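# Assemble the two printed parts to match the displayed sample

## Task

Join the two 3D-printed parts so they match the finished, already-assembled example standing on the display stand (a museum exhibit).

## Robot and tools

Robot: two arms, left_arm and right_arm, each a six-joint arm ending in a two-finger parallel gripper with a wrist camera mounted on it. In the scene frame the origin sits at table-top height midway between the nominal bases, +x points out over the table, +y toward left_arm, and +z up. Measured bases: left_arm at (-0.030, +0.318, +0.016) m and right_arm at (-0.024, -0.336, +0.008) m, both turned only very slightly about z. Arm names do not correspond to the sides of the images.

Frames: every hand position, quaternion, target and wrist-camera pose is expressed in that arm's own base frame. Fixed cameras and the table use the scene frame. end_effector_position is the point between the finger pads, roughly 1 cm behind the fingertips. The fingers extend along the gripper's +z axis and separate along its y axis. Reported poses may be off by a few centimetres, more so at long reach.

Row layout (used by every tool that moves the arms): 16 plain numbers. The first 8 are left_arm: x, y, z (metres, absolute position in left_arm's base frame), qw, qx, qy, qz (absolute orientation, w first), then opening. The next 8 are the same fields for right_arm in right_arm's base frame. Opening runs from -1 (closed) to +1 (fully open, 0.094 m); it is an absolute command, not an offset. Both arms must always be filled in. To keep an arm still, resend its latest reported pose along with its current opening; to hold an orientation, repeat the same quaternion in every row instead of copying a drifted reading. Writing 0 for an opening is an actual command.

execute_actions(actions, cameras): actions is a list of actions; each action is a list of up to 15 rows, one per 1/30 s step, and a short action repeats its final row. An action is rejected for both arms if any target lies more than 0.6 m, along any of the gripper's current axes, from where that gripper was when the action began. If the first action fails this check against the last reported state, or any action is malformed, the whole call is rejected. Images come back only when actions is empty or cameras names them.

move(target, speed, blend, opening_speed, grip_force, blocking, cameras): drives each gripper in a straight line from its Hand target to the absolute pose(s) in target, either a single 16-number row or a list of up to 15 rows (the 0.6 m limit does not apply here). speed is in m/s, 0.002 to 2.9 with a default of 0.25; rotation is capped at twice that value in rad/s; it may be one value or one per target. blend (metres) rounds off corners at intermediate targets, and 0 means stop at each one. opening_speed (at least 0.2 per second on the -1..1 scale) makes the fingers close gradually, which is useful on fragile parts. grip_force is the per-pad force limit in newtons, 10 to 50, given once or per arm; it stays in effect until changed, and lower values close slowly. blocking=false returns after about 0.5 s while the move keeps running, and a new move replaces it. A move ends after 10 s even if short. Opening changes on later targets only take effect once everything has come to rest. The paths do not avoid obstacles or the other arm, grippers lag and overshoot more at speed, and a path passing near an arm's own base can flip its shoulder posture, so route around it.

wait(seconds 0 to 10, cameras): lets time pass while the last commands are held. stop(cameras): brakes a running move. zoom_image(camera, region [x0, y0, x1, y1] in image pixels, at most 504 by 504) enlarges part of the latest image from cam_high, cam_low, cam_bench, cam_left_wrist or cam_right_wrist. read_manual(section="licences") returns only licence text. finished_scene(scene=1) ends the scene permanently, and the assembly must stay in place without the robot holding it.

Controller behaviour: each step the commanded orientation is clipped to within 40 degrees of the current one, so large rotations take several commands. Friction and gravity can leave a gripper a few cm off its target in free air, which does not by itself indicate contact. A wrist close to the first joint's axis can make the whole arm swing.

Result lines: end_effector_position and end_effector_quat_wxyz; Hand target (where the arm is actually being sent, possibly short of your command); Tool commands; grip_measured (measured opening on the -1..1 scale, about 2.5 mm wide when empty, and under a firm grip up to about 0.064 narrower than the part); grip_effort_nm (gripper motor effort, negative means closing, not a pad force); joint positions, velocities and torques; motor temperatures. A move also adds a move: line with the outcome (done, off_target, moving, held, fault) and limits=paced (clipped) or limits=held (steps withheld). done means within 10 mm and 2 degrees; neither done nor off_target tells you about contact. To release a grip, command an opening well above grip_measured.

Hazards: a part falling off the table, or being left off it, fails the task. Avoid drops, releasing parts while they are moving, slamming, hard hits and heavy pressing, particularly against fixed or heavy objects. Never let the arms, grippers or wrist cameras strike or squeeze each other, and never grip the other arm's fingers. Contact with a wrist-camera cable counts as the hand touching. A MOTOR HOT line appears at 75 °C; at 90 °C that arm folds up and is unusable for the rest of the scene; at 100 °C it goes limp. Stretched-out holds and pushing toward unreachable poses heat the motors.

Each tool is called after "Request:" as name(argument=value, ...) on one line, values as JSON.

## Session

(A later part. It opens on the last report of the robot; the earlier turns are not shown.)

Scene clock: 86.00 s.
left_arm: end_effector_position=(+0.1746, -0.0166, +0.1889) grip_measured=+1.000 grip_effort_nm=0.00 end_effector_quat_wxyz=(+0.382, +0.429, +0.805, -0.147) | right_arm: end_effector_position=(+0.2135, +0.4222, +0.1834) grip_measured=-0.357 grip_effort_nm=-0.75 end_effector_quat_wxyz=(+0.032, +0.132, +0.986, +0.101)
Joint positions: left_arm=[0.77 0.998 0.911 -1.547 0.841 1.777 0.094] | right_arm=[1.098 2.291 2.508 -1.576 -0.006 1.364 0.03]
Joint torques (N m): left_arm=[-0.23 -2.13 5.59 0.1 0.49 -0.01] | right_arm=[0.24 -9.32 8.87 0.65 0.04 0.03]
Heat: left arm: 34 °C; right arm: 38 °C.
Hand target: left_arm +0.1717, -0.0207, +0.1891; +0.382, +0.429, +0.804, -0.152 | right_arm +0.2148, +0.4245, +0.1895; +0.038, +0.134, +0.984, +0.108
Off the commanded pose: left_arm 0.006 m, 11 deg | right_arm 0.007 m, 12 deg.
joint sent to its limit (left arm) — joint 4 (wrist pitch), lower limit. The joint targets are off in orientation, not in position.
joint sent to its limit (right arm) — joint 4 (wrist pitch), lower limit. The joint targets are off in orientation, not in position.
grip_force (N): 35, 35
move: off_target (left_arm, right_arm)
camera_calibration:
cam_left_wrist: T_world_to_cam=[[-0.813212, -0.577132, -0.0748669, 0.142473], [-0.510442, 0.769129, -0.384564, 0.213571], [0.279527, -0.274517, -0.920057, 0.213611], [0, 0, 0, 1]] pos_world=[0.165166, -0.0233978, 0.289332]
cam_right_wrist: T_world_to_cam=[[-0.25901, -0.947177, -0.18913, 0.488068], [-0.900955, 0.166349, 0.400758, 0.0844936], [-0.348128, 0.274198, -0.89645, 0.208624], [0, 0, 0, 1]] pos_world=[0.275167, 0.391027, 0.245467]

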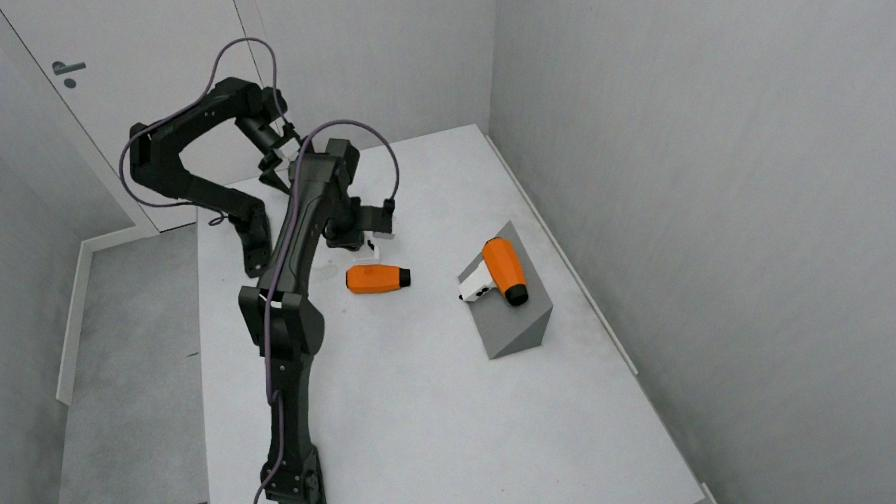

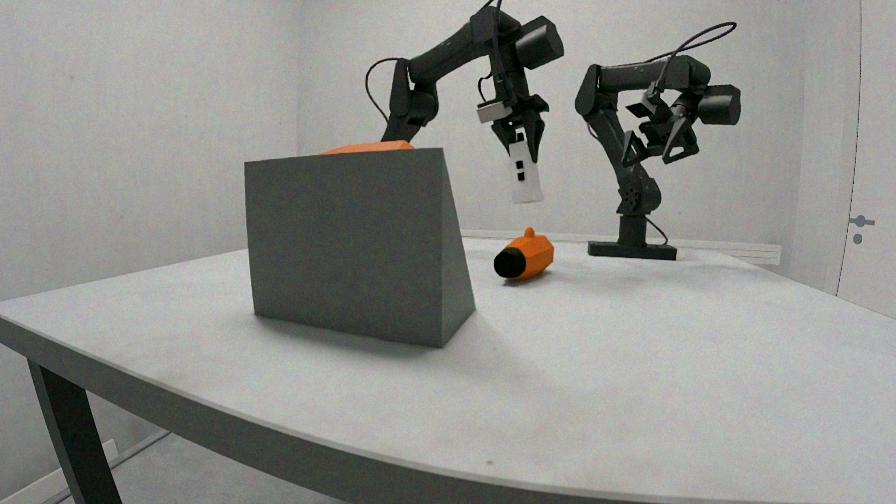

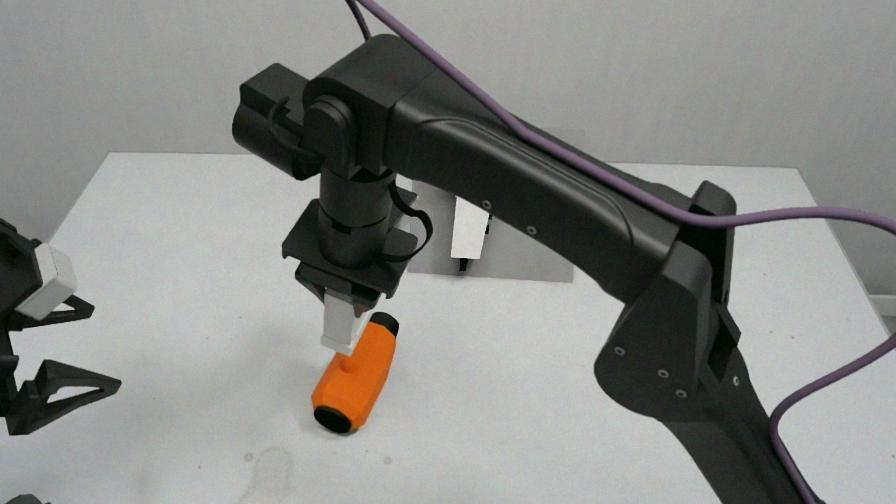

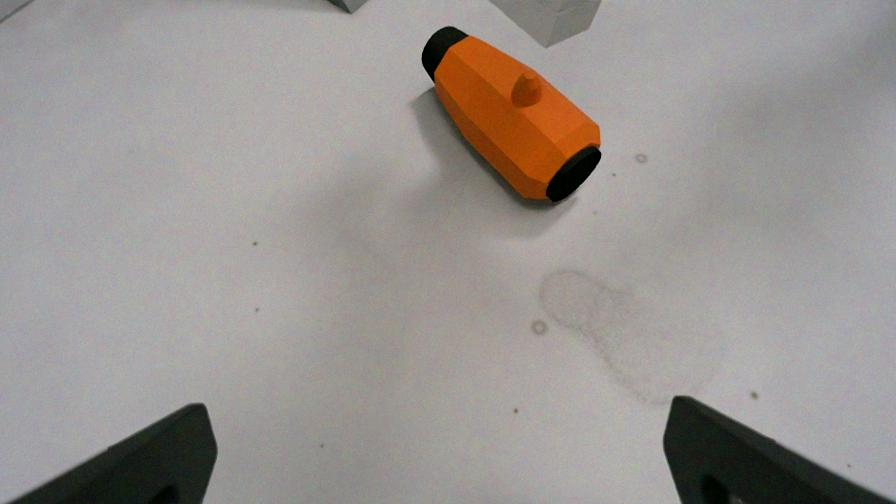

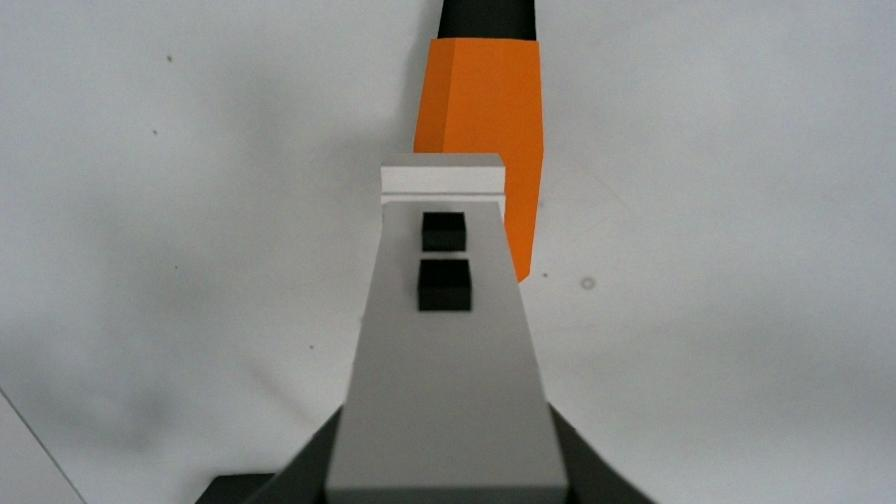

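Request:
move(target=[0.17,-0.02,0.19,0.4,0.4435,0.768,-0.231,1,0.208,0.430,0.160,0,0.135,0.991,0,-0.5], speed=0.1, cameras=["cam_right_wrist","cam_bench","cam_left_wrist","cam_low","cam_high"])

Request:
zoom_image(camera="cam_bench", region=[280, 260, 440, 440])

Request:
zoom_image(camera="cam_low", region=[470, 120, 600, 300])

Request:
zoom_image(camera="cam_left_wrist", region=[400, 0, 640, 220])

Scene clock: 98.20 s.
left_arm: end_effector_position=(+0.1746, -0.0166, +0.1889) grip_measured=+1.000 grip_effort_nm=0.00 end_effector_quat_wxyz=(+0.382, +0.429, +0.805, -0.147) | right_arm: end_effector_position=(+0.2089, +0.4276, +0.1569) grip_measured=-0.357 grip_effort_nm=-0.75 end_effector_quat_wxyz=(+0.021, +0.134, +0.988, +0.074)
Joint positions: left_arm=[0.77 0.998 0.911 -1.547 0.841 1.778 0.094] | right_arm=[1.112 2.35 2.508 -1.576 -0.006 1.382 0.03]
Joint torques (N m): left_arm=[-0.23 -2.13 5.59 0.1 0.49 -0.02] | right_arm=[0.53 -9.88 7.66 0.56 0.06 0.1]
Heat: left arm: 34 °C; right arm: 38 °C.
Hand target: left_arm +0.1717, -0.0207, +0.1891; +0.382, +0.429, +0.804, -0.152 | right_arm +0.2079, +0.4296, +0.1596; +0.025, +0.135, +0.988, +0.076
Off the commanded pose: left_arm 0.006 m, 11 deg | right_arm 0.004 m, 9 deg.
joint sent to its limit (left arm) — joint 4 (wrist pitch), lower limit. The joint targets are off in orientation, not in position.
joint sent to its limit (right arm) — joint 4 (wrist pitch), lower limit. The joint targets are off in orientation, not in position.
grip_force (N): 35, 35
move: off_target (left_arm, right_arm)
camera_calibration:
cam_left_wrist: T_world_to_cam=[[-0.813437, -0.576739, -0.0754509, 0.142605], [-0.509922, 0.7695, -0.384512, 0.213426], [0.279822, -0.274302, -0.920031, 0.213586], [0, 0, 0, 1]] pos_world=[0.165064, -0.0233982, 0.289331]
cam_right_wrist: T_world_to_cam=[[-0.267139, -0.954515, -0.132429, 0.482921], [-0.888269, 0.190619, 0.417903, 0.0744171], [-0.373651, 0.22927, -0.898788, 0.206575], [0, 0, 0, 1]] pos_world=[0.272296, 0.399409, 0.21852]

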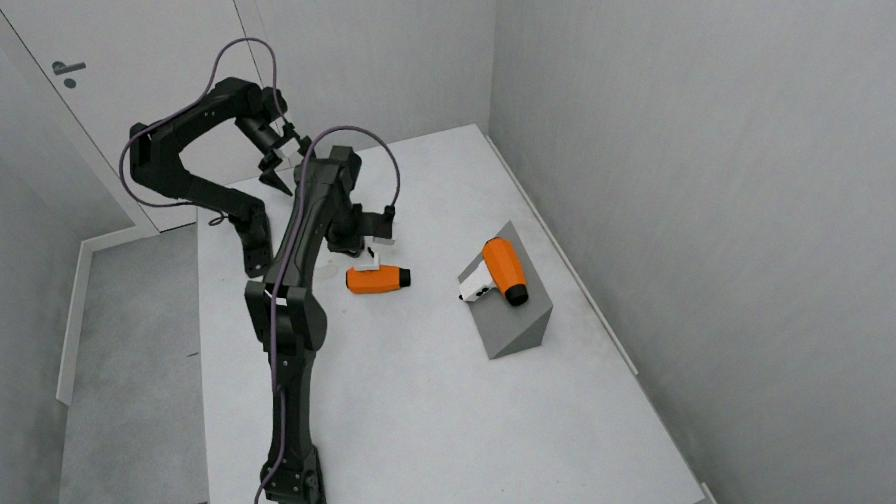

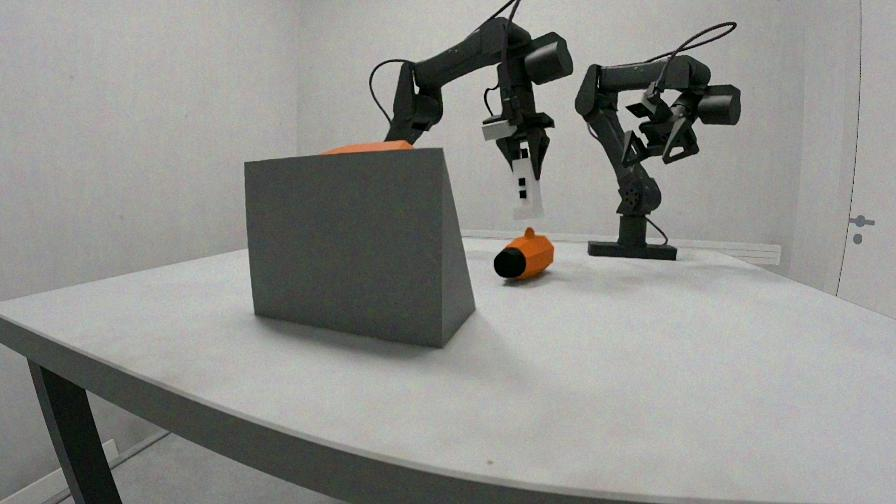

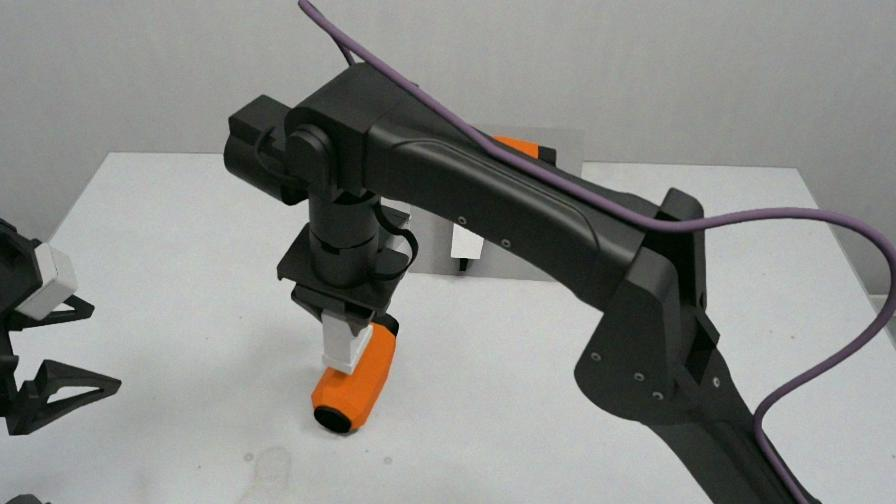

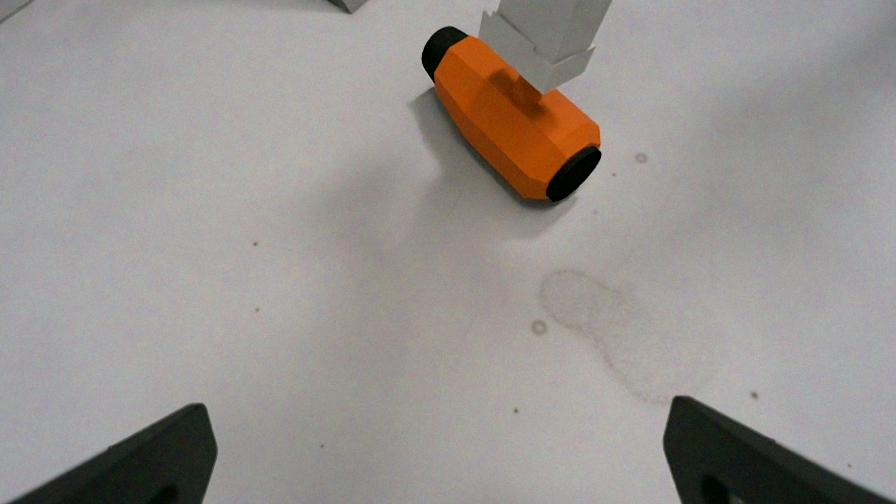

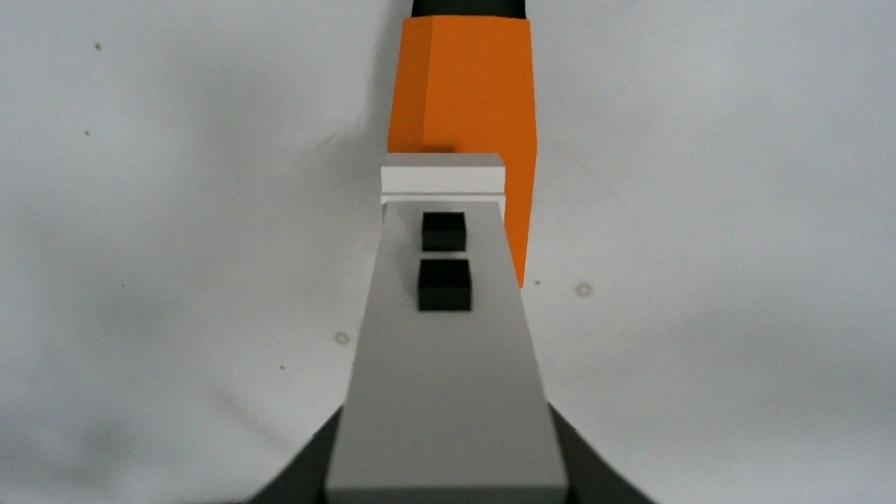

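Scaled by 2.800 from the camera's 896x504 image, which has a finer 1280x720 frame.

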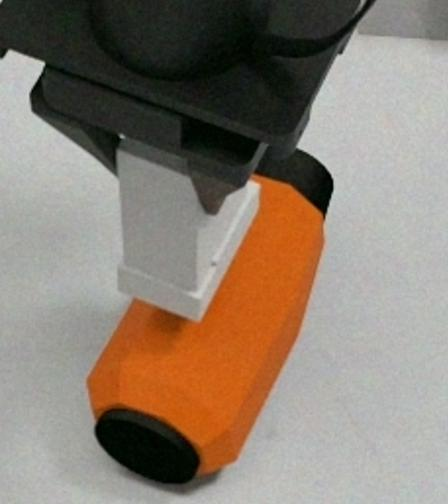

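Scaled by 2.800 from the camera's 896x504 image, which has a finer 1280x720 frame.

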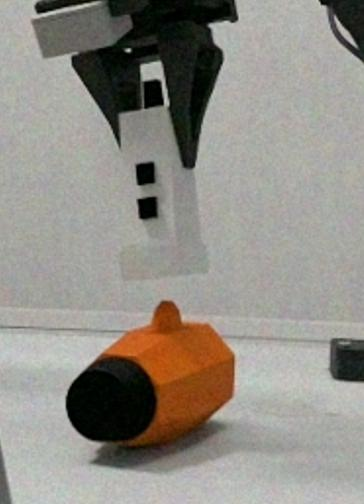

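Scaled by 2.100 from the camera's 896x504 image, which has a finer 1280x720 frame.

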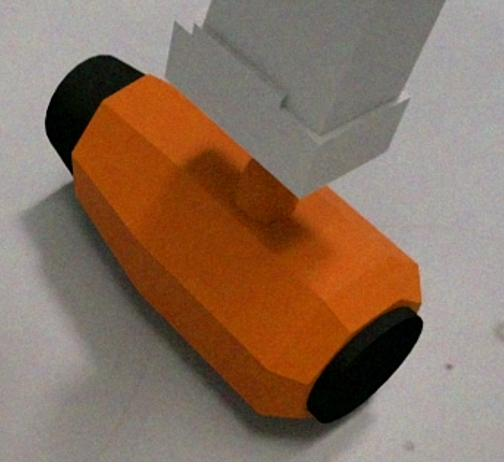

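Request:
move(target=[0.17,-0.02,0.19,0.4,0.4435,0.768,-0.231,1,0.207,0.432,0.147,0,0.135,0.991,0,-0.5], speed=0.08, cameras=["cam_right_wrist","cam_low","cam_left_wrist"])

Request:
zoom_image(camera="cam_left_wrist", region=[420, 0, 620, 200])

Request:
zoom_image(camera="cam_low", region=[490, 160, 590, 290])

Scene clock: 109.77 s.
left_arm: end_effector_position=(+0.1746, -0.0166, +0.1889) grip_measured=+1.000 grip_effort_nm=0.00 end_effector_quat_wxyz=(+0.382, +0.429, +0.805, -0.147) | right_arm: end_effector_position=(+0.2078, +0.4291, +0.1440) grip_measured=-0.357 grip_effort_nm=-0.75 end_effector_quat_wxyz=(+0.017, +0.134, +0.989, +0.060)
Joint positions: left_arm=[0.77 0.998 0.911 -1.547 0.841 1.778 0.094] | right_arm=[1.115 2.378 2.508 -1.576 -0.006 1.386 0.03]
Joint torques (N m): left_arm=[-0.21 -2.13 5.59 0.1 0.49 -0.02] | right_arm=[0.66 -10 7.86 0.53 0.07 0.11]
Heat: left arm: 33 °C; right arm: 39 °C.
Hand target: left_arm +0.1717, -0.0207, +0.1891; +0.382, +0.429, +0.804, -0.152 | right_arm +0.2069, +0.4315, +0.1466; +0.020, +0.135, +0.989, +0.063
Off the commanded pose: left_arm 0.006 m, 11 deg | right_arm 0.004 m, 7 deg.
joint sent to its limit (left arm) — joint 4 (wrist pitch), lower limit. The joint targets are off in orientation, not in position.
joint sent to its limit (right arm) — joint 4 (wrist pitch), lower limit. The joint targets are off in orientation, not in position.
grip_force (N): 35, 35
move: off_target (left_arm, right_arm)
camera_calibration:
cam_left_wrist: T_world_to_cam=[[-0.813437, -0.576739, -0.0754509, 0.142605], [-0.509922, 0.7695, -0.384512, 0.213426], [0.279822, -0.274302, -0.920031, 0.213586], [0, 0, 0, 1]] pos_world=[0.165064, -0.0233982, 0.289331]
cam_right_wrist: T_world_to_cam=[[-0.268998, -0.957403, -0.104979, 0.48007], [-0.882756, 0.201485, 0.424436, 0.0718382], [-0.385205, 0.206843, -0.899352, 0.206416], [0, 0, 0, 1]] pos_world=[0.272066, 0.40245, 0.205547]
Images, in order (width x height): cam_low 896x504, cam_left_wrist 896x504, cam_right_wrist 896x504.

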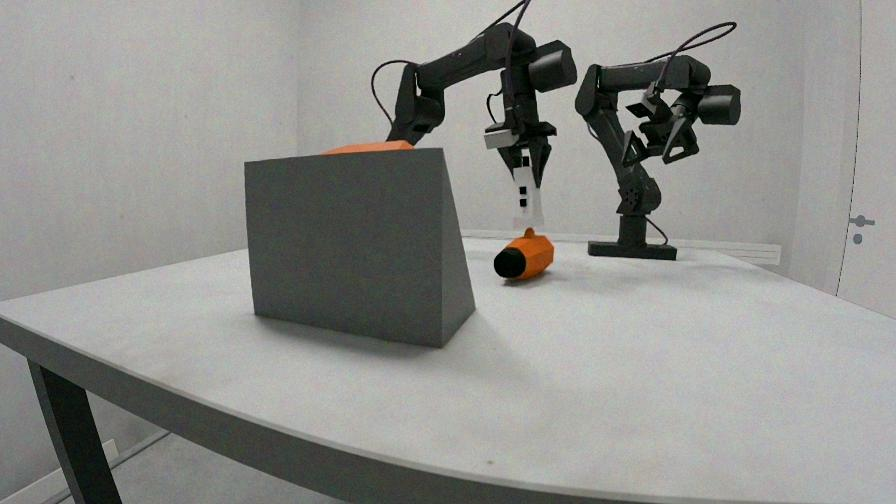

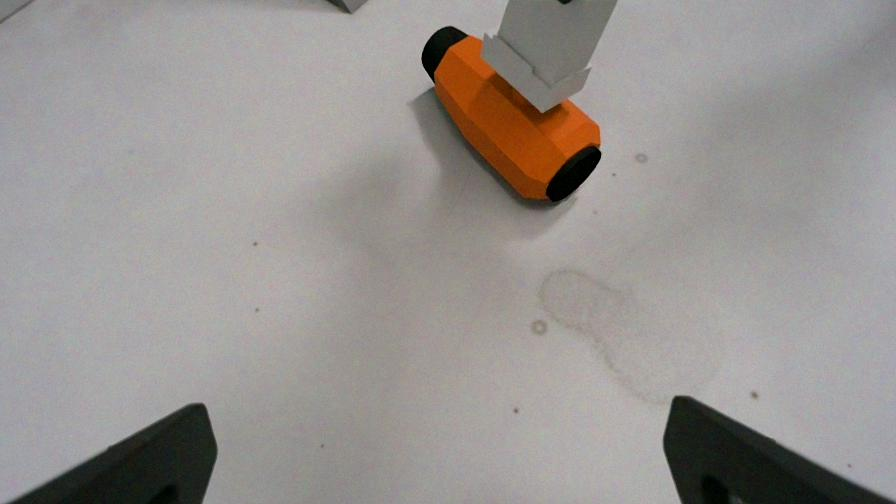

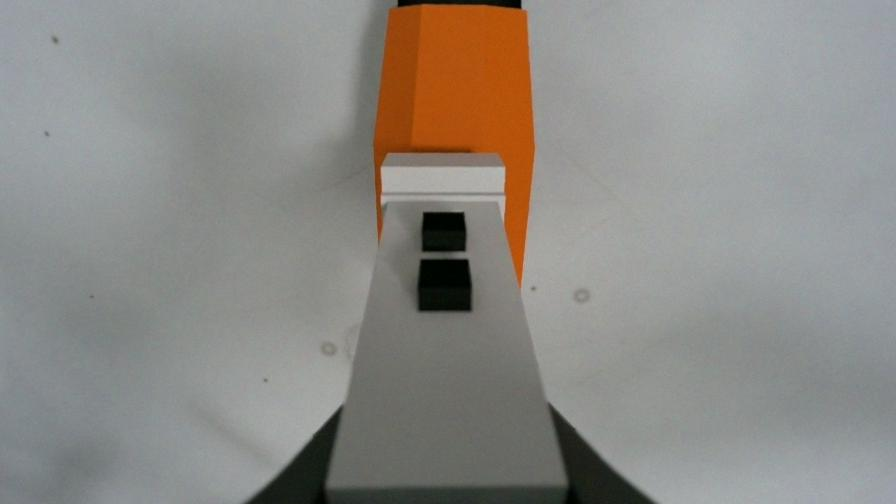

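Scaled by 2.520 from the camera's 896x504 image, which has a finer 1280x720 frame.

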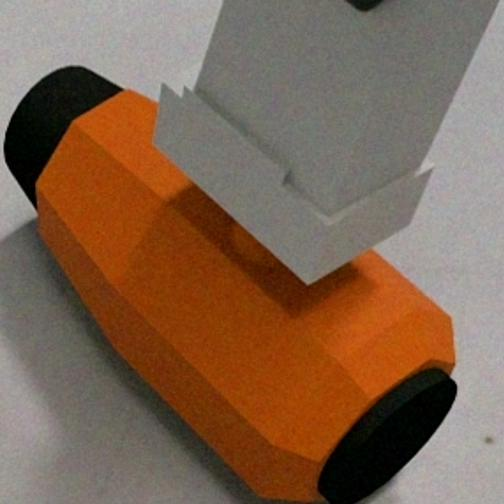

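Scaled by 3.877 from the camera's 896x504 image, which has a finer 1280x720 frame.

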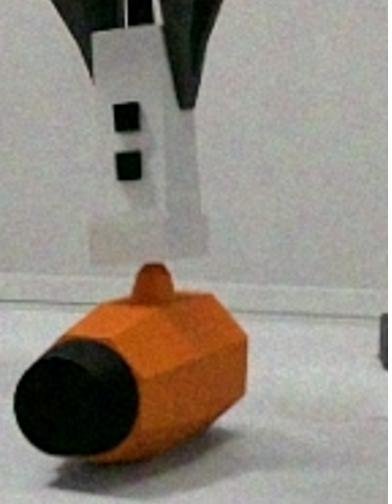

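Request:
move(target=[0.17,-0.02,0.19,0.4,0.4435,0.768,-0.231,1,0.208,0.435,0.138,0,0.135,0.991,0,-0.5], speed=0.05, cameras=["cam_right_wrist","cam_low","cam_left_wrist"])

Request:
zoom_image(camera="cam_left_wrist", region=[420, 0, 620, 200])

Request:
zoom_image(camera="cam_low", region=[490, 160, 590, 290])

Scene clock: 120.20 s.
left_arm: end_effector_position=(+0.1746, -0.0166, +0.1889) grip_measured=+1.000 grip_effort_nm=0.00 end_effector_quat_wxyz=(+0.382, +0.429, +0.805, -0.147) | right_arm: end_effector_position=(+0.2074, +0.4299, +0.1318) grip_measured=-0.357 grip_effort_nm=-0.75 end_effector_quat_wxyz=(+0.012, +0.134, +0.990, +0.048)
Joint positions: left_arm=[0.77 0.998 0.911 -1.547 0.841 1.778 0.094] | right_arm=[1.117 2.404 2.508 -1.576 -0.006 1.386 0.03]
Joint torques (N m): left_arm=[-0.23 -2.13 5.59 0.1 0.5 -0.02] | right_arm=[0.61 -10.06 9.25 0.48 0.05 0.07]
Heat: left arm: 33 °C; right arm: 39 °C.
Hand target: left_arm +0.1717, -0.0207, +0.1891; +0.382, +0.429, +0.804, -0.152 | right_arm +0.2078, +0.4344, +0.1377; +0.018, +0.135, +0.989, +0.056
Off the commanded pose: left_arm 0.006 m, 11 deg | right_arm 0.008 m, 6 deg.
joint sent to its limit (left arm) — joint 4 (wrist pitch), lower limit. The joint targets are off in orientation, not in position.
joint sent to its limit (right arm) — joint 4 (wrist pitch), lower limit. The joint targets are off in orientation, not in position.
grip_force (N): 35, 35
move: off_target (left_arm, right_arm)
camera_calibration:
cam_left_wrist: T_world_to_cam=[[-0.813437, -0.576739, -0.0754509, 0.142605], [-0.509922, 0.7695, -0.384512, 0.213426], [0.279822, -0.274302, -0.920031, 0.213586], [0, 0, 0, 1]] pos_world=[0.165064, -0.0233982, 0.289331]
cam_right_wrist: T_world_to_cam=[[-0.268999, -0.959913, -0.0787803, 0.477042], [-0.877938, 0.210745, 0.429897, 0.0707435], [-0.396062, 0.184806, -0.899434, 0.206801], [0, 0, 0, 1]] pos_world=[0.272338, 0.404792, 0.193173]
Images, in order (width x height): cam_low 896x504, cam_left_wrist 896x504, cam_right_wrist 896x504.

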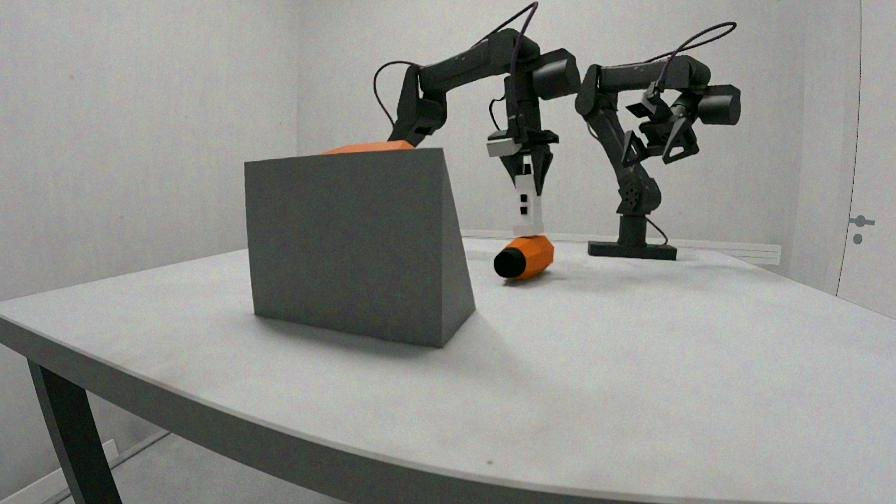

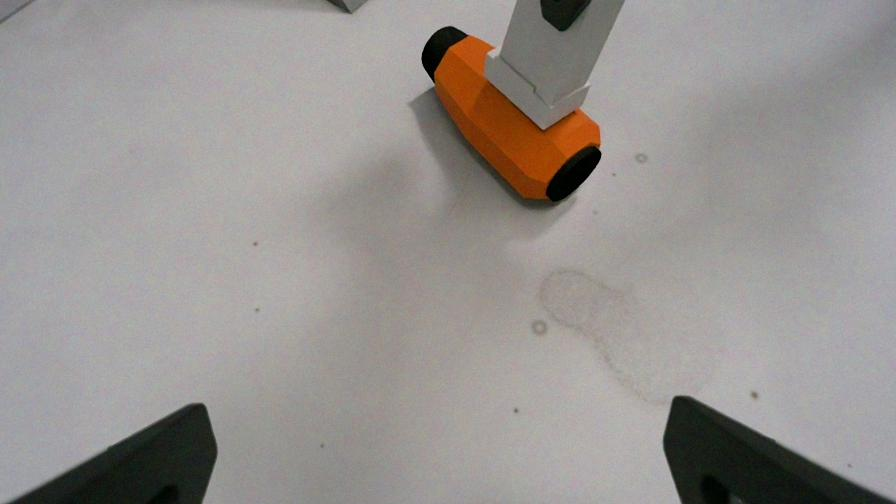

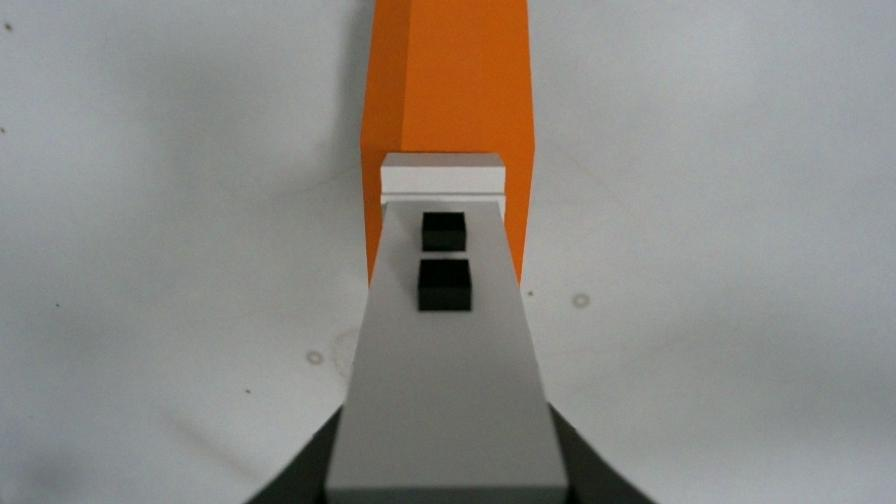

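Scaled by 2.520 from the camera's 896x504 image, which has a finer 1280x720 frame.

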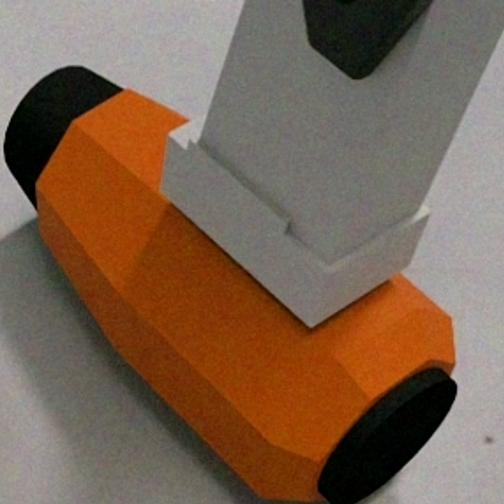

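Scaled by 3.877 from the camera's 896x504 image, which has a finer 1280x720 frame.

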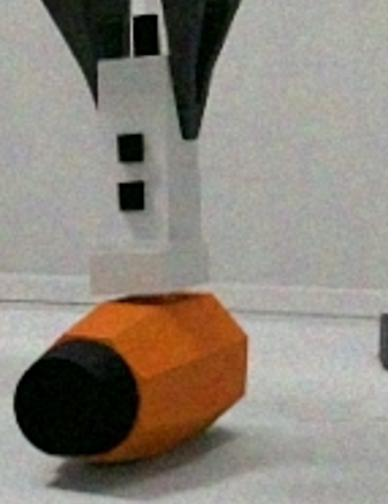

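Request:
move(target=[0.17,-0.02,0.19,0.4,0.4435,0.768,-0.231,1,0.208,0.435,0.128,0,0.135,0.991,0,-0.5], speed=0.04, cameras=["cam_right_wrist","cam_low","cam_left_wrist"])

Request:
zoom_image(camera="cam_left_wrist", region=[420, 0, 620, 200])

Request:
zoom_image(camera="cam_low", region=[490, 160, 590, 290])

Scene clock: 124.93 s.
left_arm: end_effector_position=(+0.1746, -0.0166, +0.1889) grip_measured=+1.000 grip_effort_nm=0.00 end_effector_quat_wxyz=(+0.382, +0.429, +0.805, -0.147) | right_arm: end_effector_position=(+0.2074, +0.4309, +0.1284) grip_measured=-0.357 grip_effort_nm=-0.75 end_effector_quat_wxyz=(+0.011, +0.134, +0.990, +0.045)
Joint positions: left_arm=[0.77 0.998 0.911 -1.547 0.841 1.778 0.094] | right_arm=[1.118 2.417 2.517 -1.579 -0.007 1.387 0.03]
Joint torques (N m): left_arm=[-0.21 -2.13 5.6 0.1 0.5 -0.02] | right_arm=[0.64 -9.39 8.31 0.49 0.03 0.06]
Heat: left arm: 33 °C; right arm: 39 °C.
Hand target: left_arm +0.1717, -0.0207, +0.1891; +0.382, +0.429, +0.804, -0.152 | right_arm +0.2077, +0.4346, +0.1275; +0.015, +0.135, +0.990, +0.046
Off the commanded pose: left_arm 0.006 m, 11 deg | right_arm 0.004 m, 5 deg.
joint sent to its limit (left arm) — joint 4 (wrist pitch), lower limit. The joint targets are off in orientation, not in position.
joint sent to its limit (right arm) — joint 4 (wrist pitch), lower limit. The joint targets are off in orientation, not in position.
grip_force (N): 35, 35
move: off_target (left_arm, right_arm)
camera_calibration:
cam_left_wrist: T_world_to_cam=[[-0.813437, -0.576739, -0.0754509, 0.142605], [-0.509922, 0.7695, -0.384512, 0.213426], [0.279822, -0.274302, -0.920031, 0.213586], [0, 0, 0, 1]] pos_world=[0.165064, -0.0233982, 0.289331]
cam_right_wrist: T_world_to_cam=[[-0.268833, -0.96043, -0.0728197, 0.477192], [-0.876724, 0.212693, 0.431412, 0.0706698], [-0.398853, 0.179821, -0.899211, 0.206313], [0, 0, 0, 1]] pos_world=[0.272531, 0.406179, 0.18978]
Images, in order (width x height): cam_low 896x504, cam_left_wrist 896x504, cam_right_wrist 896x504.

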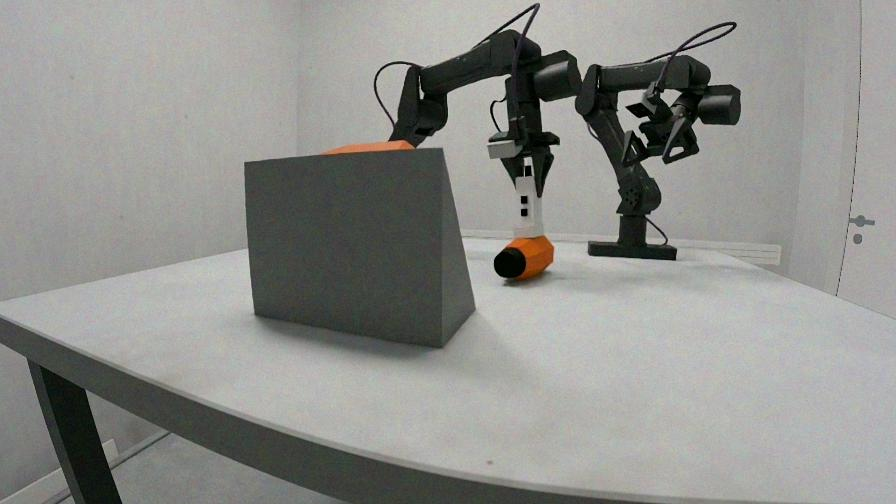

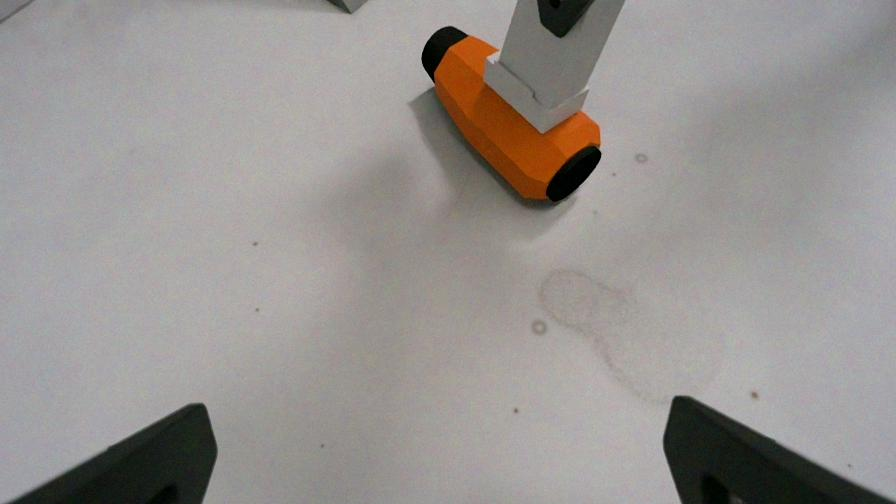

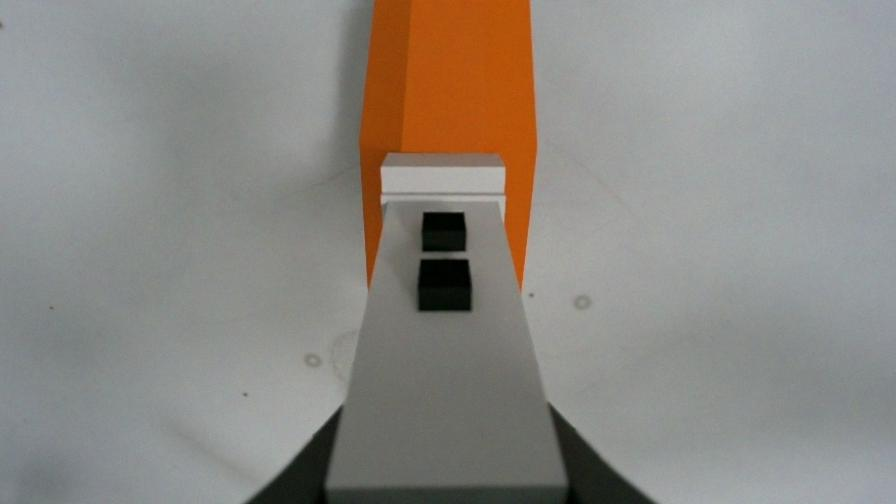

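Scaled by 2.520 from the camera's 896x504 image, which has a finer 1280x720 frame.

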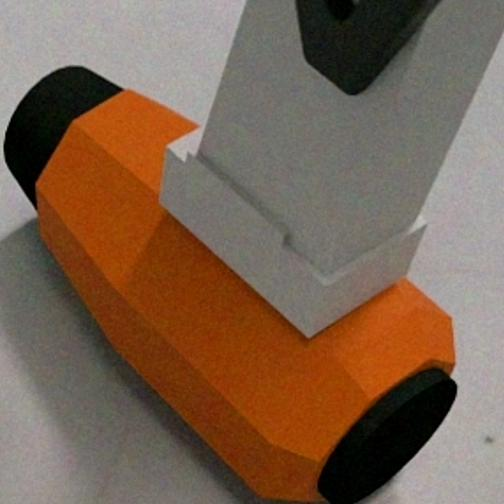

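Scaled by 3.877 from the camera's 896x504 image, which has a finer 1280x720 frame.

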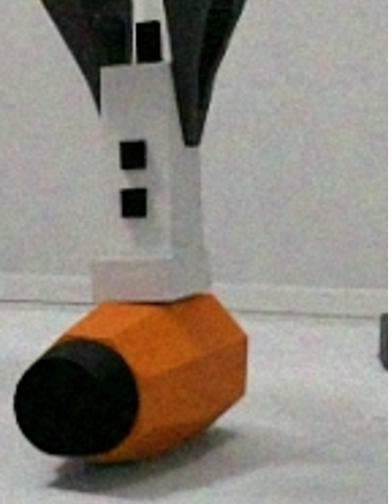

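Request:
move(target=[0.17,-0.02,0.19,0.4,0.4435,0.768,-0.231,1,0.208,0.436,0.119,0,0.135,0.991,0,-0.5], speed=0.04, cameras=["cam_low","cam_left_wrist"])

Request:
zoom_image(camera="cam_left_wrist", region=[420, 0, 620, 200])

Request:
zoom_image(camera="cam_low", region=[490, 160, 590, 290])

Scene clock: 130.83 s.
left_arm: end_effector_position=(+0.1746, -0.0166, +0.1889) grip_measured=+1.000 grip_effort_nm=0.00 end_effector_quat_wxyz=(+0.382, +0.429, +0.805, -0.147) | right_arm: end_effector_position=(+0.2075, +0.4311, +0.1278) grip_measured=-0.357 grip_effort_nm=-0.75 end_effector_quat_wxyz=(+0.011, +0.134, +0.990, +0.043)
Joint positions: left_arm=[0.77 0.998 0.911 -1.547 0.841 1.778 0.094] | right_arm=[1.118 2.425 2.53 -1.587 -0.007 1.387 0.03]
Joint torques (N m): left_arm=[-0.24 -2.14 5.59 0.1 0.49 -0.02] | right_arm=[0.4 -8.47 7.53 0.53 0.04 0.11]
Heat: left arm: 33 °C; right arm: 39 °C.
Hand target: left_arm +0.1717, -0.0207, +0.1891; +0.382, +0.429, +0.804, -0.152 | right_arm +0.2076, +0.4354, +0.1187; +0.012, +0.135, +0.990, +0.037
Off the commanded pose: left_arm 0.006 m, 11 deg | right_arm 0.010 m, 5 deg.
joint sent to its limit (left arm) — joint 4 (wrist pitch), lower limit. The joint targets are off in orientation, not in position.
joint sent to its limit (right arm) — joint 4 (wrist pitch), lower limit. The joint targets are off in orientation, not in position.
grip_force (N): 35, 35
move: off_target (left_arm, right_arm)
camera_calibration:
cam_left_wrist: T_world_to_cam=[[-0.813579, -0.576504, -0.0757201, 0.14271], [-0.509639, 0.769714, -0.384459, 0.213368], [0.279925, -0.274198, -0.920031, 0.213572], [0, 0, 0, 1]] pos_world=[0.165063, -0.0233984, 0.28933]
Images, in order (width x height): cam_low 896x504, cam_left_wrist 896x504.

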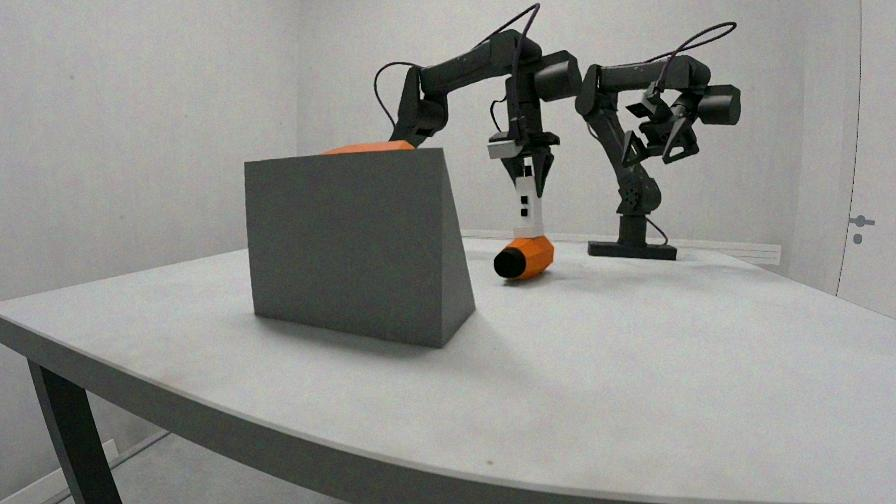

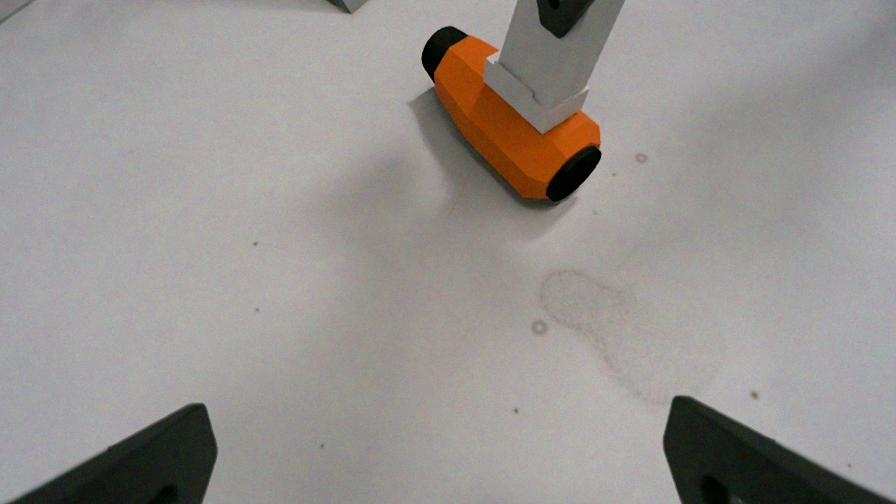

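Scaled by 2.520 from the camera's 896x504 image, which has a finer 1280x720 frame.

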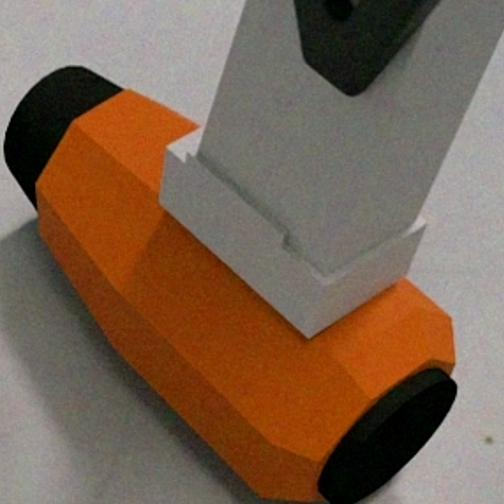

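Scaled by 3.877 from the camera's 896x504 image, which has a finer 1280x720 frame.

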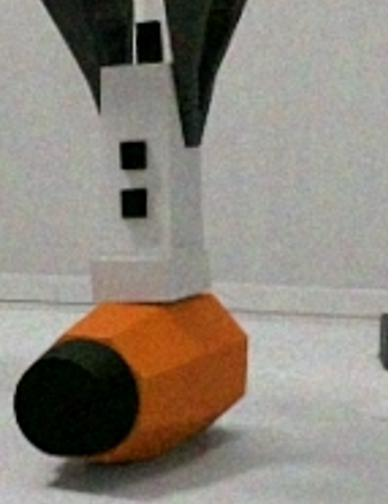

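Request:
move(target=[[0.17,-0.02,0.19,0.4,0.4435,0.768,-0.231,1,0.2075,0.433,0.1275,0,0.135,0.991,0,-0.5],[0.17,-0.02,0.19,0.4,0.4435,0.768,-0.231,1,0.2075,0.433,0.1275,0,0.135,0.991,0,0.6]], speed=0.04, opening_speed=0.6, cameras=["cam_low","cam_left_wrist","cam_right_wrist"])

Scene clock: 138.70 s.
left_arm: end_effector_position=(+0.1746, -0.0166, +0.1889) grip_measured=+1.000 grip_effort_nm=0.00 end_effector_quat_wxyz=(+0.382, +0.429, +0.805, -0.147) | right_arm: end_effector_position=(+0.2075, +0.4311, +0.1278) grip_measured=+0.599 grip_effort_nm=0.08 end_effector_quat_wxyz=(+0.011, +0.134, +0.990, +0.043)
Joint positions: left_arm=[0.77 0.998 0.911 -1.547 0.841 1.778 0.094] | right_arm=[1.118 2.425 2.53 -1.587 -0.007 1.387 0.075]
Joint torques (N m): left_arm=[-0.24 -2.13 5.57 0.1 0.49 -0.02] | right_arm=[0.4 -10.35 6.19 0.53 0.06 0.09]
Heat: left arm: 33 °C; right arm: 39 °C.
Hand target: left_arm +0.1717, -0.0207, +0.1891; +0.382, +0.429, +0.804, -0.152 | right_arm +0.2072, +0.4326, +0.1272; +0.014, +0.135, +0.990, +0.043
Off the commanded pose: left_arm 0.006 m, 11 deg | right_arm 0.002 m, 5 deg.
joint sent to its limit (left arm) — joint 4 (wrist pitch), lower limit. The joint targets are off in orientation, not in position.
joint sent to its limit (right arm) — joint 4 (wrist pitch), lower limit. The joint targets are off in orientation, not in position.
grip_force (N): 35, 35
move: off_target (left_arm, right_arm); target 2's new opening was sent with right_arm's hand 0.002 m and 5 deg from that target
camera_calibration:
cam_left_wrist: T_world_to_cam=[[-0.813579, -0.576504, -0.0757201, 0.14271], [-0.509639, 0.769714, -0.384459, 0.213368], [0.279925, -0.274198, -0.920031, 0.213572], [0, 0, 0, 1]] pos_world=[0.165063, -0.0233984, 0.28933]
cam_right_wrist: T_world_to_cam=[[-0.268968, -0.960637, -0.0695108, 0.477067], [-0.876058, 0.21402, 0.432108, 0.0702063], [-0.400223, 0.177119, -0.899139, 0.207152], [0, 0, 0, 1]] pos_world=[0.272728, 0.406572, 0.189083]
Images, in order (width x height): cam_low 896x504, cam_left_wrist 896x504, cam_right_wrist 896x504.

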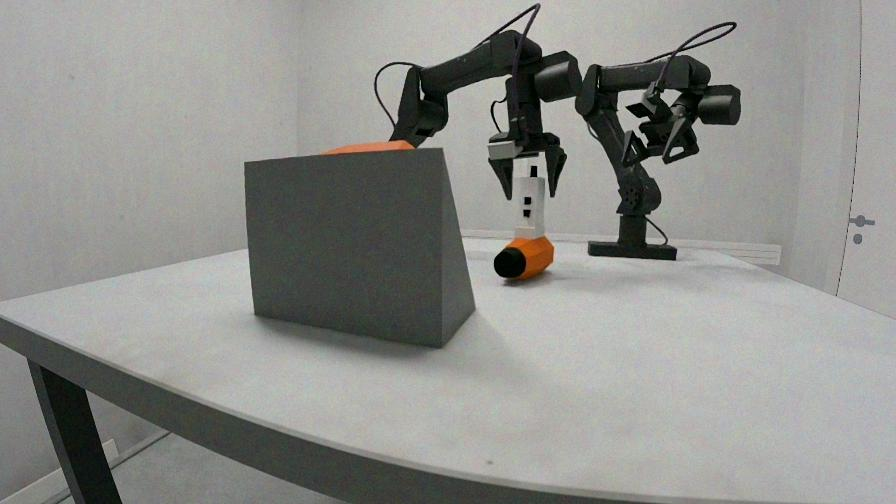

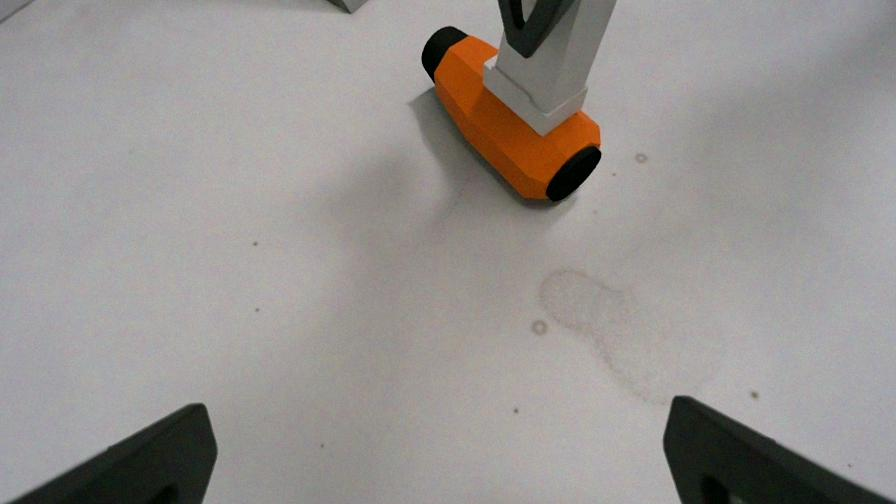

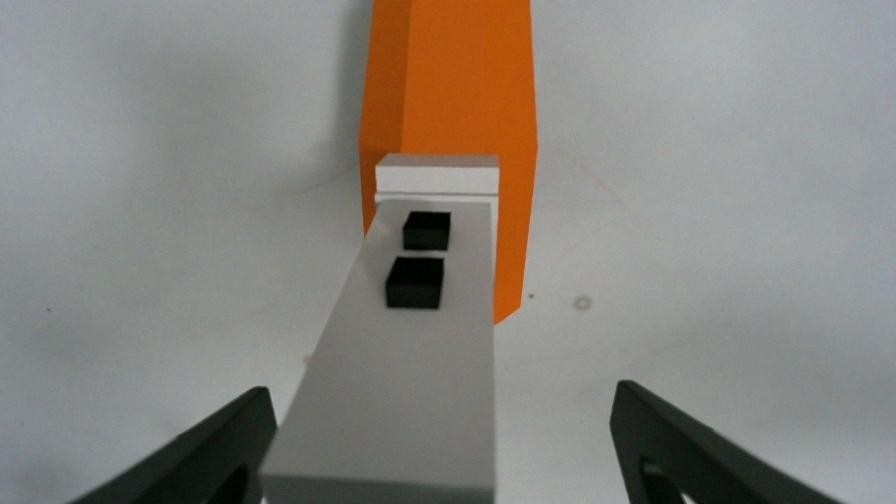

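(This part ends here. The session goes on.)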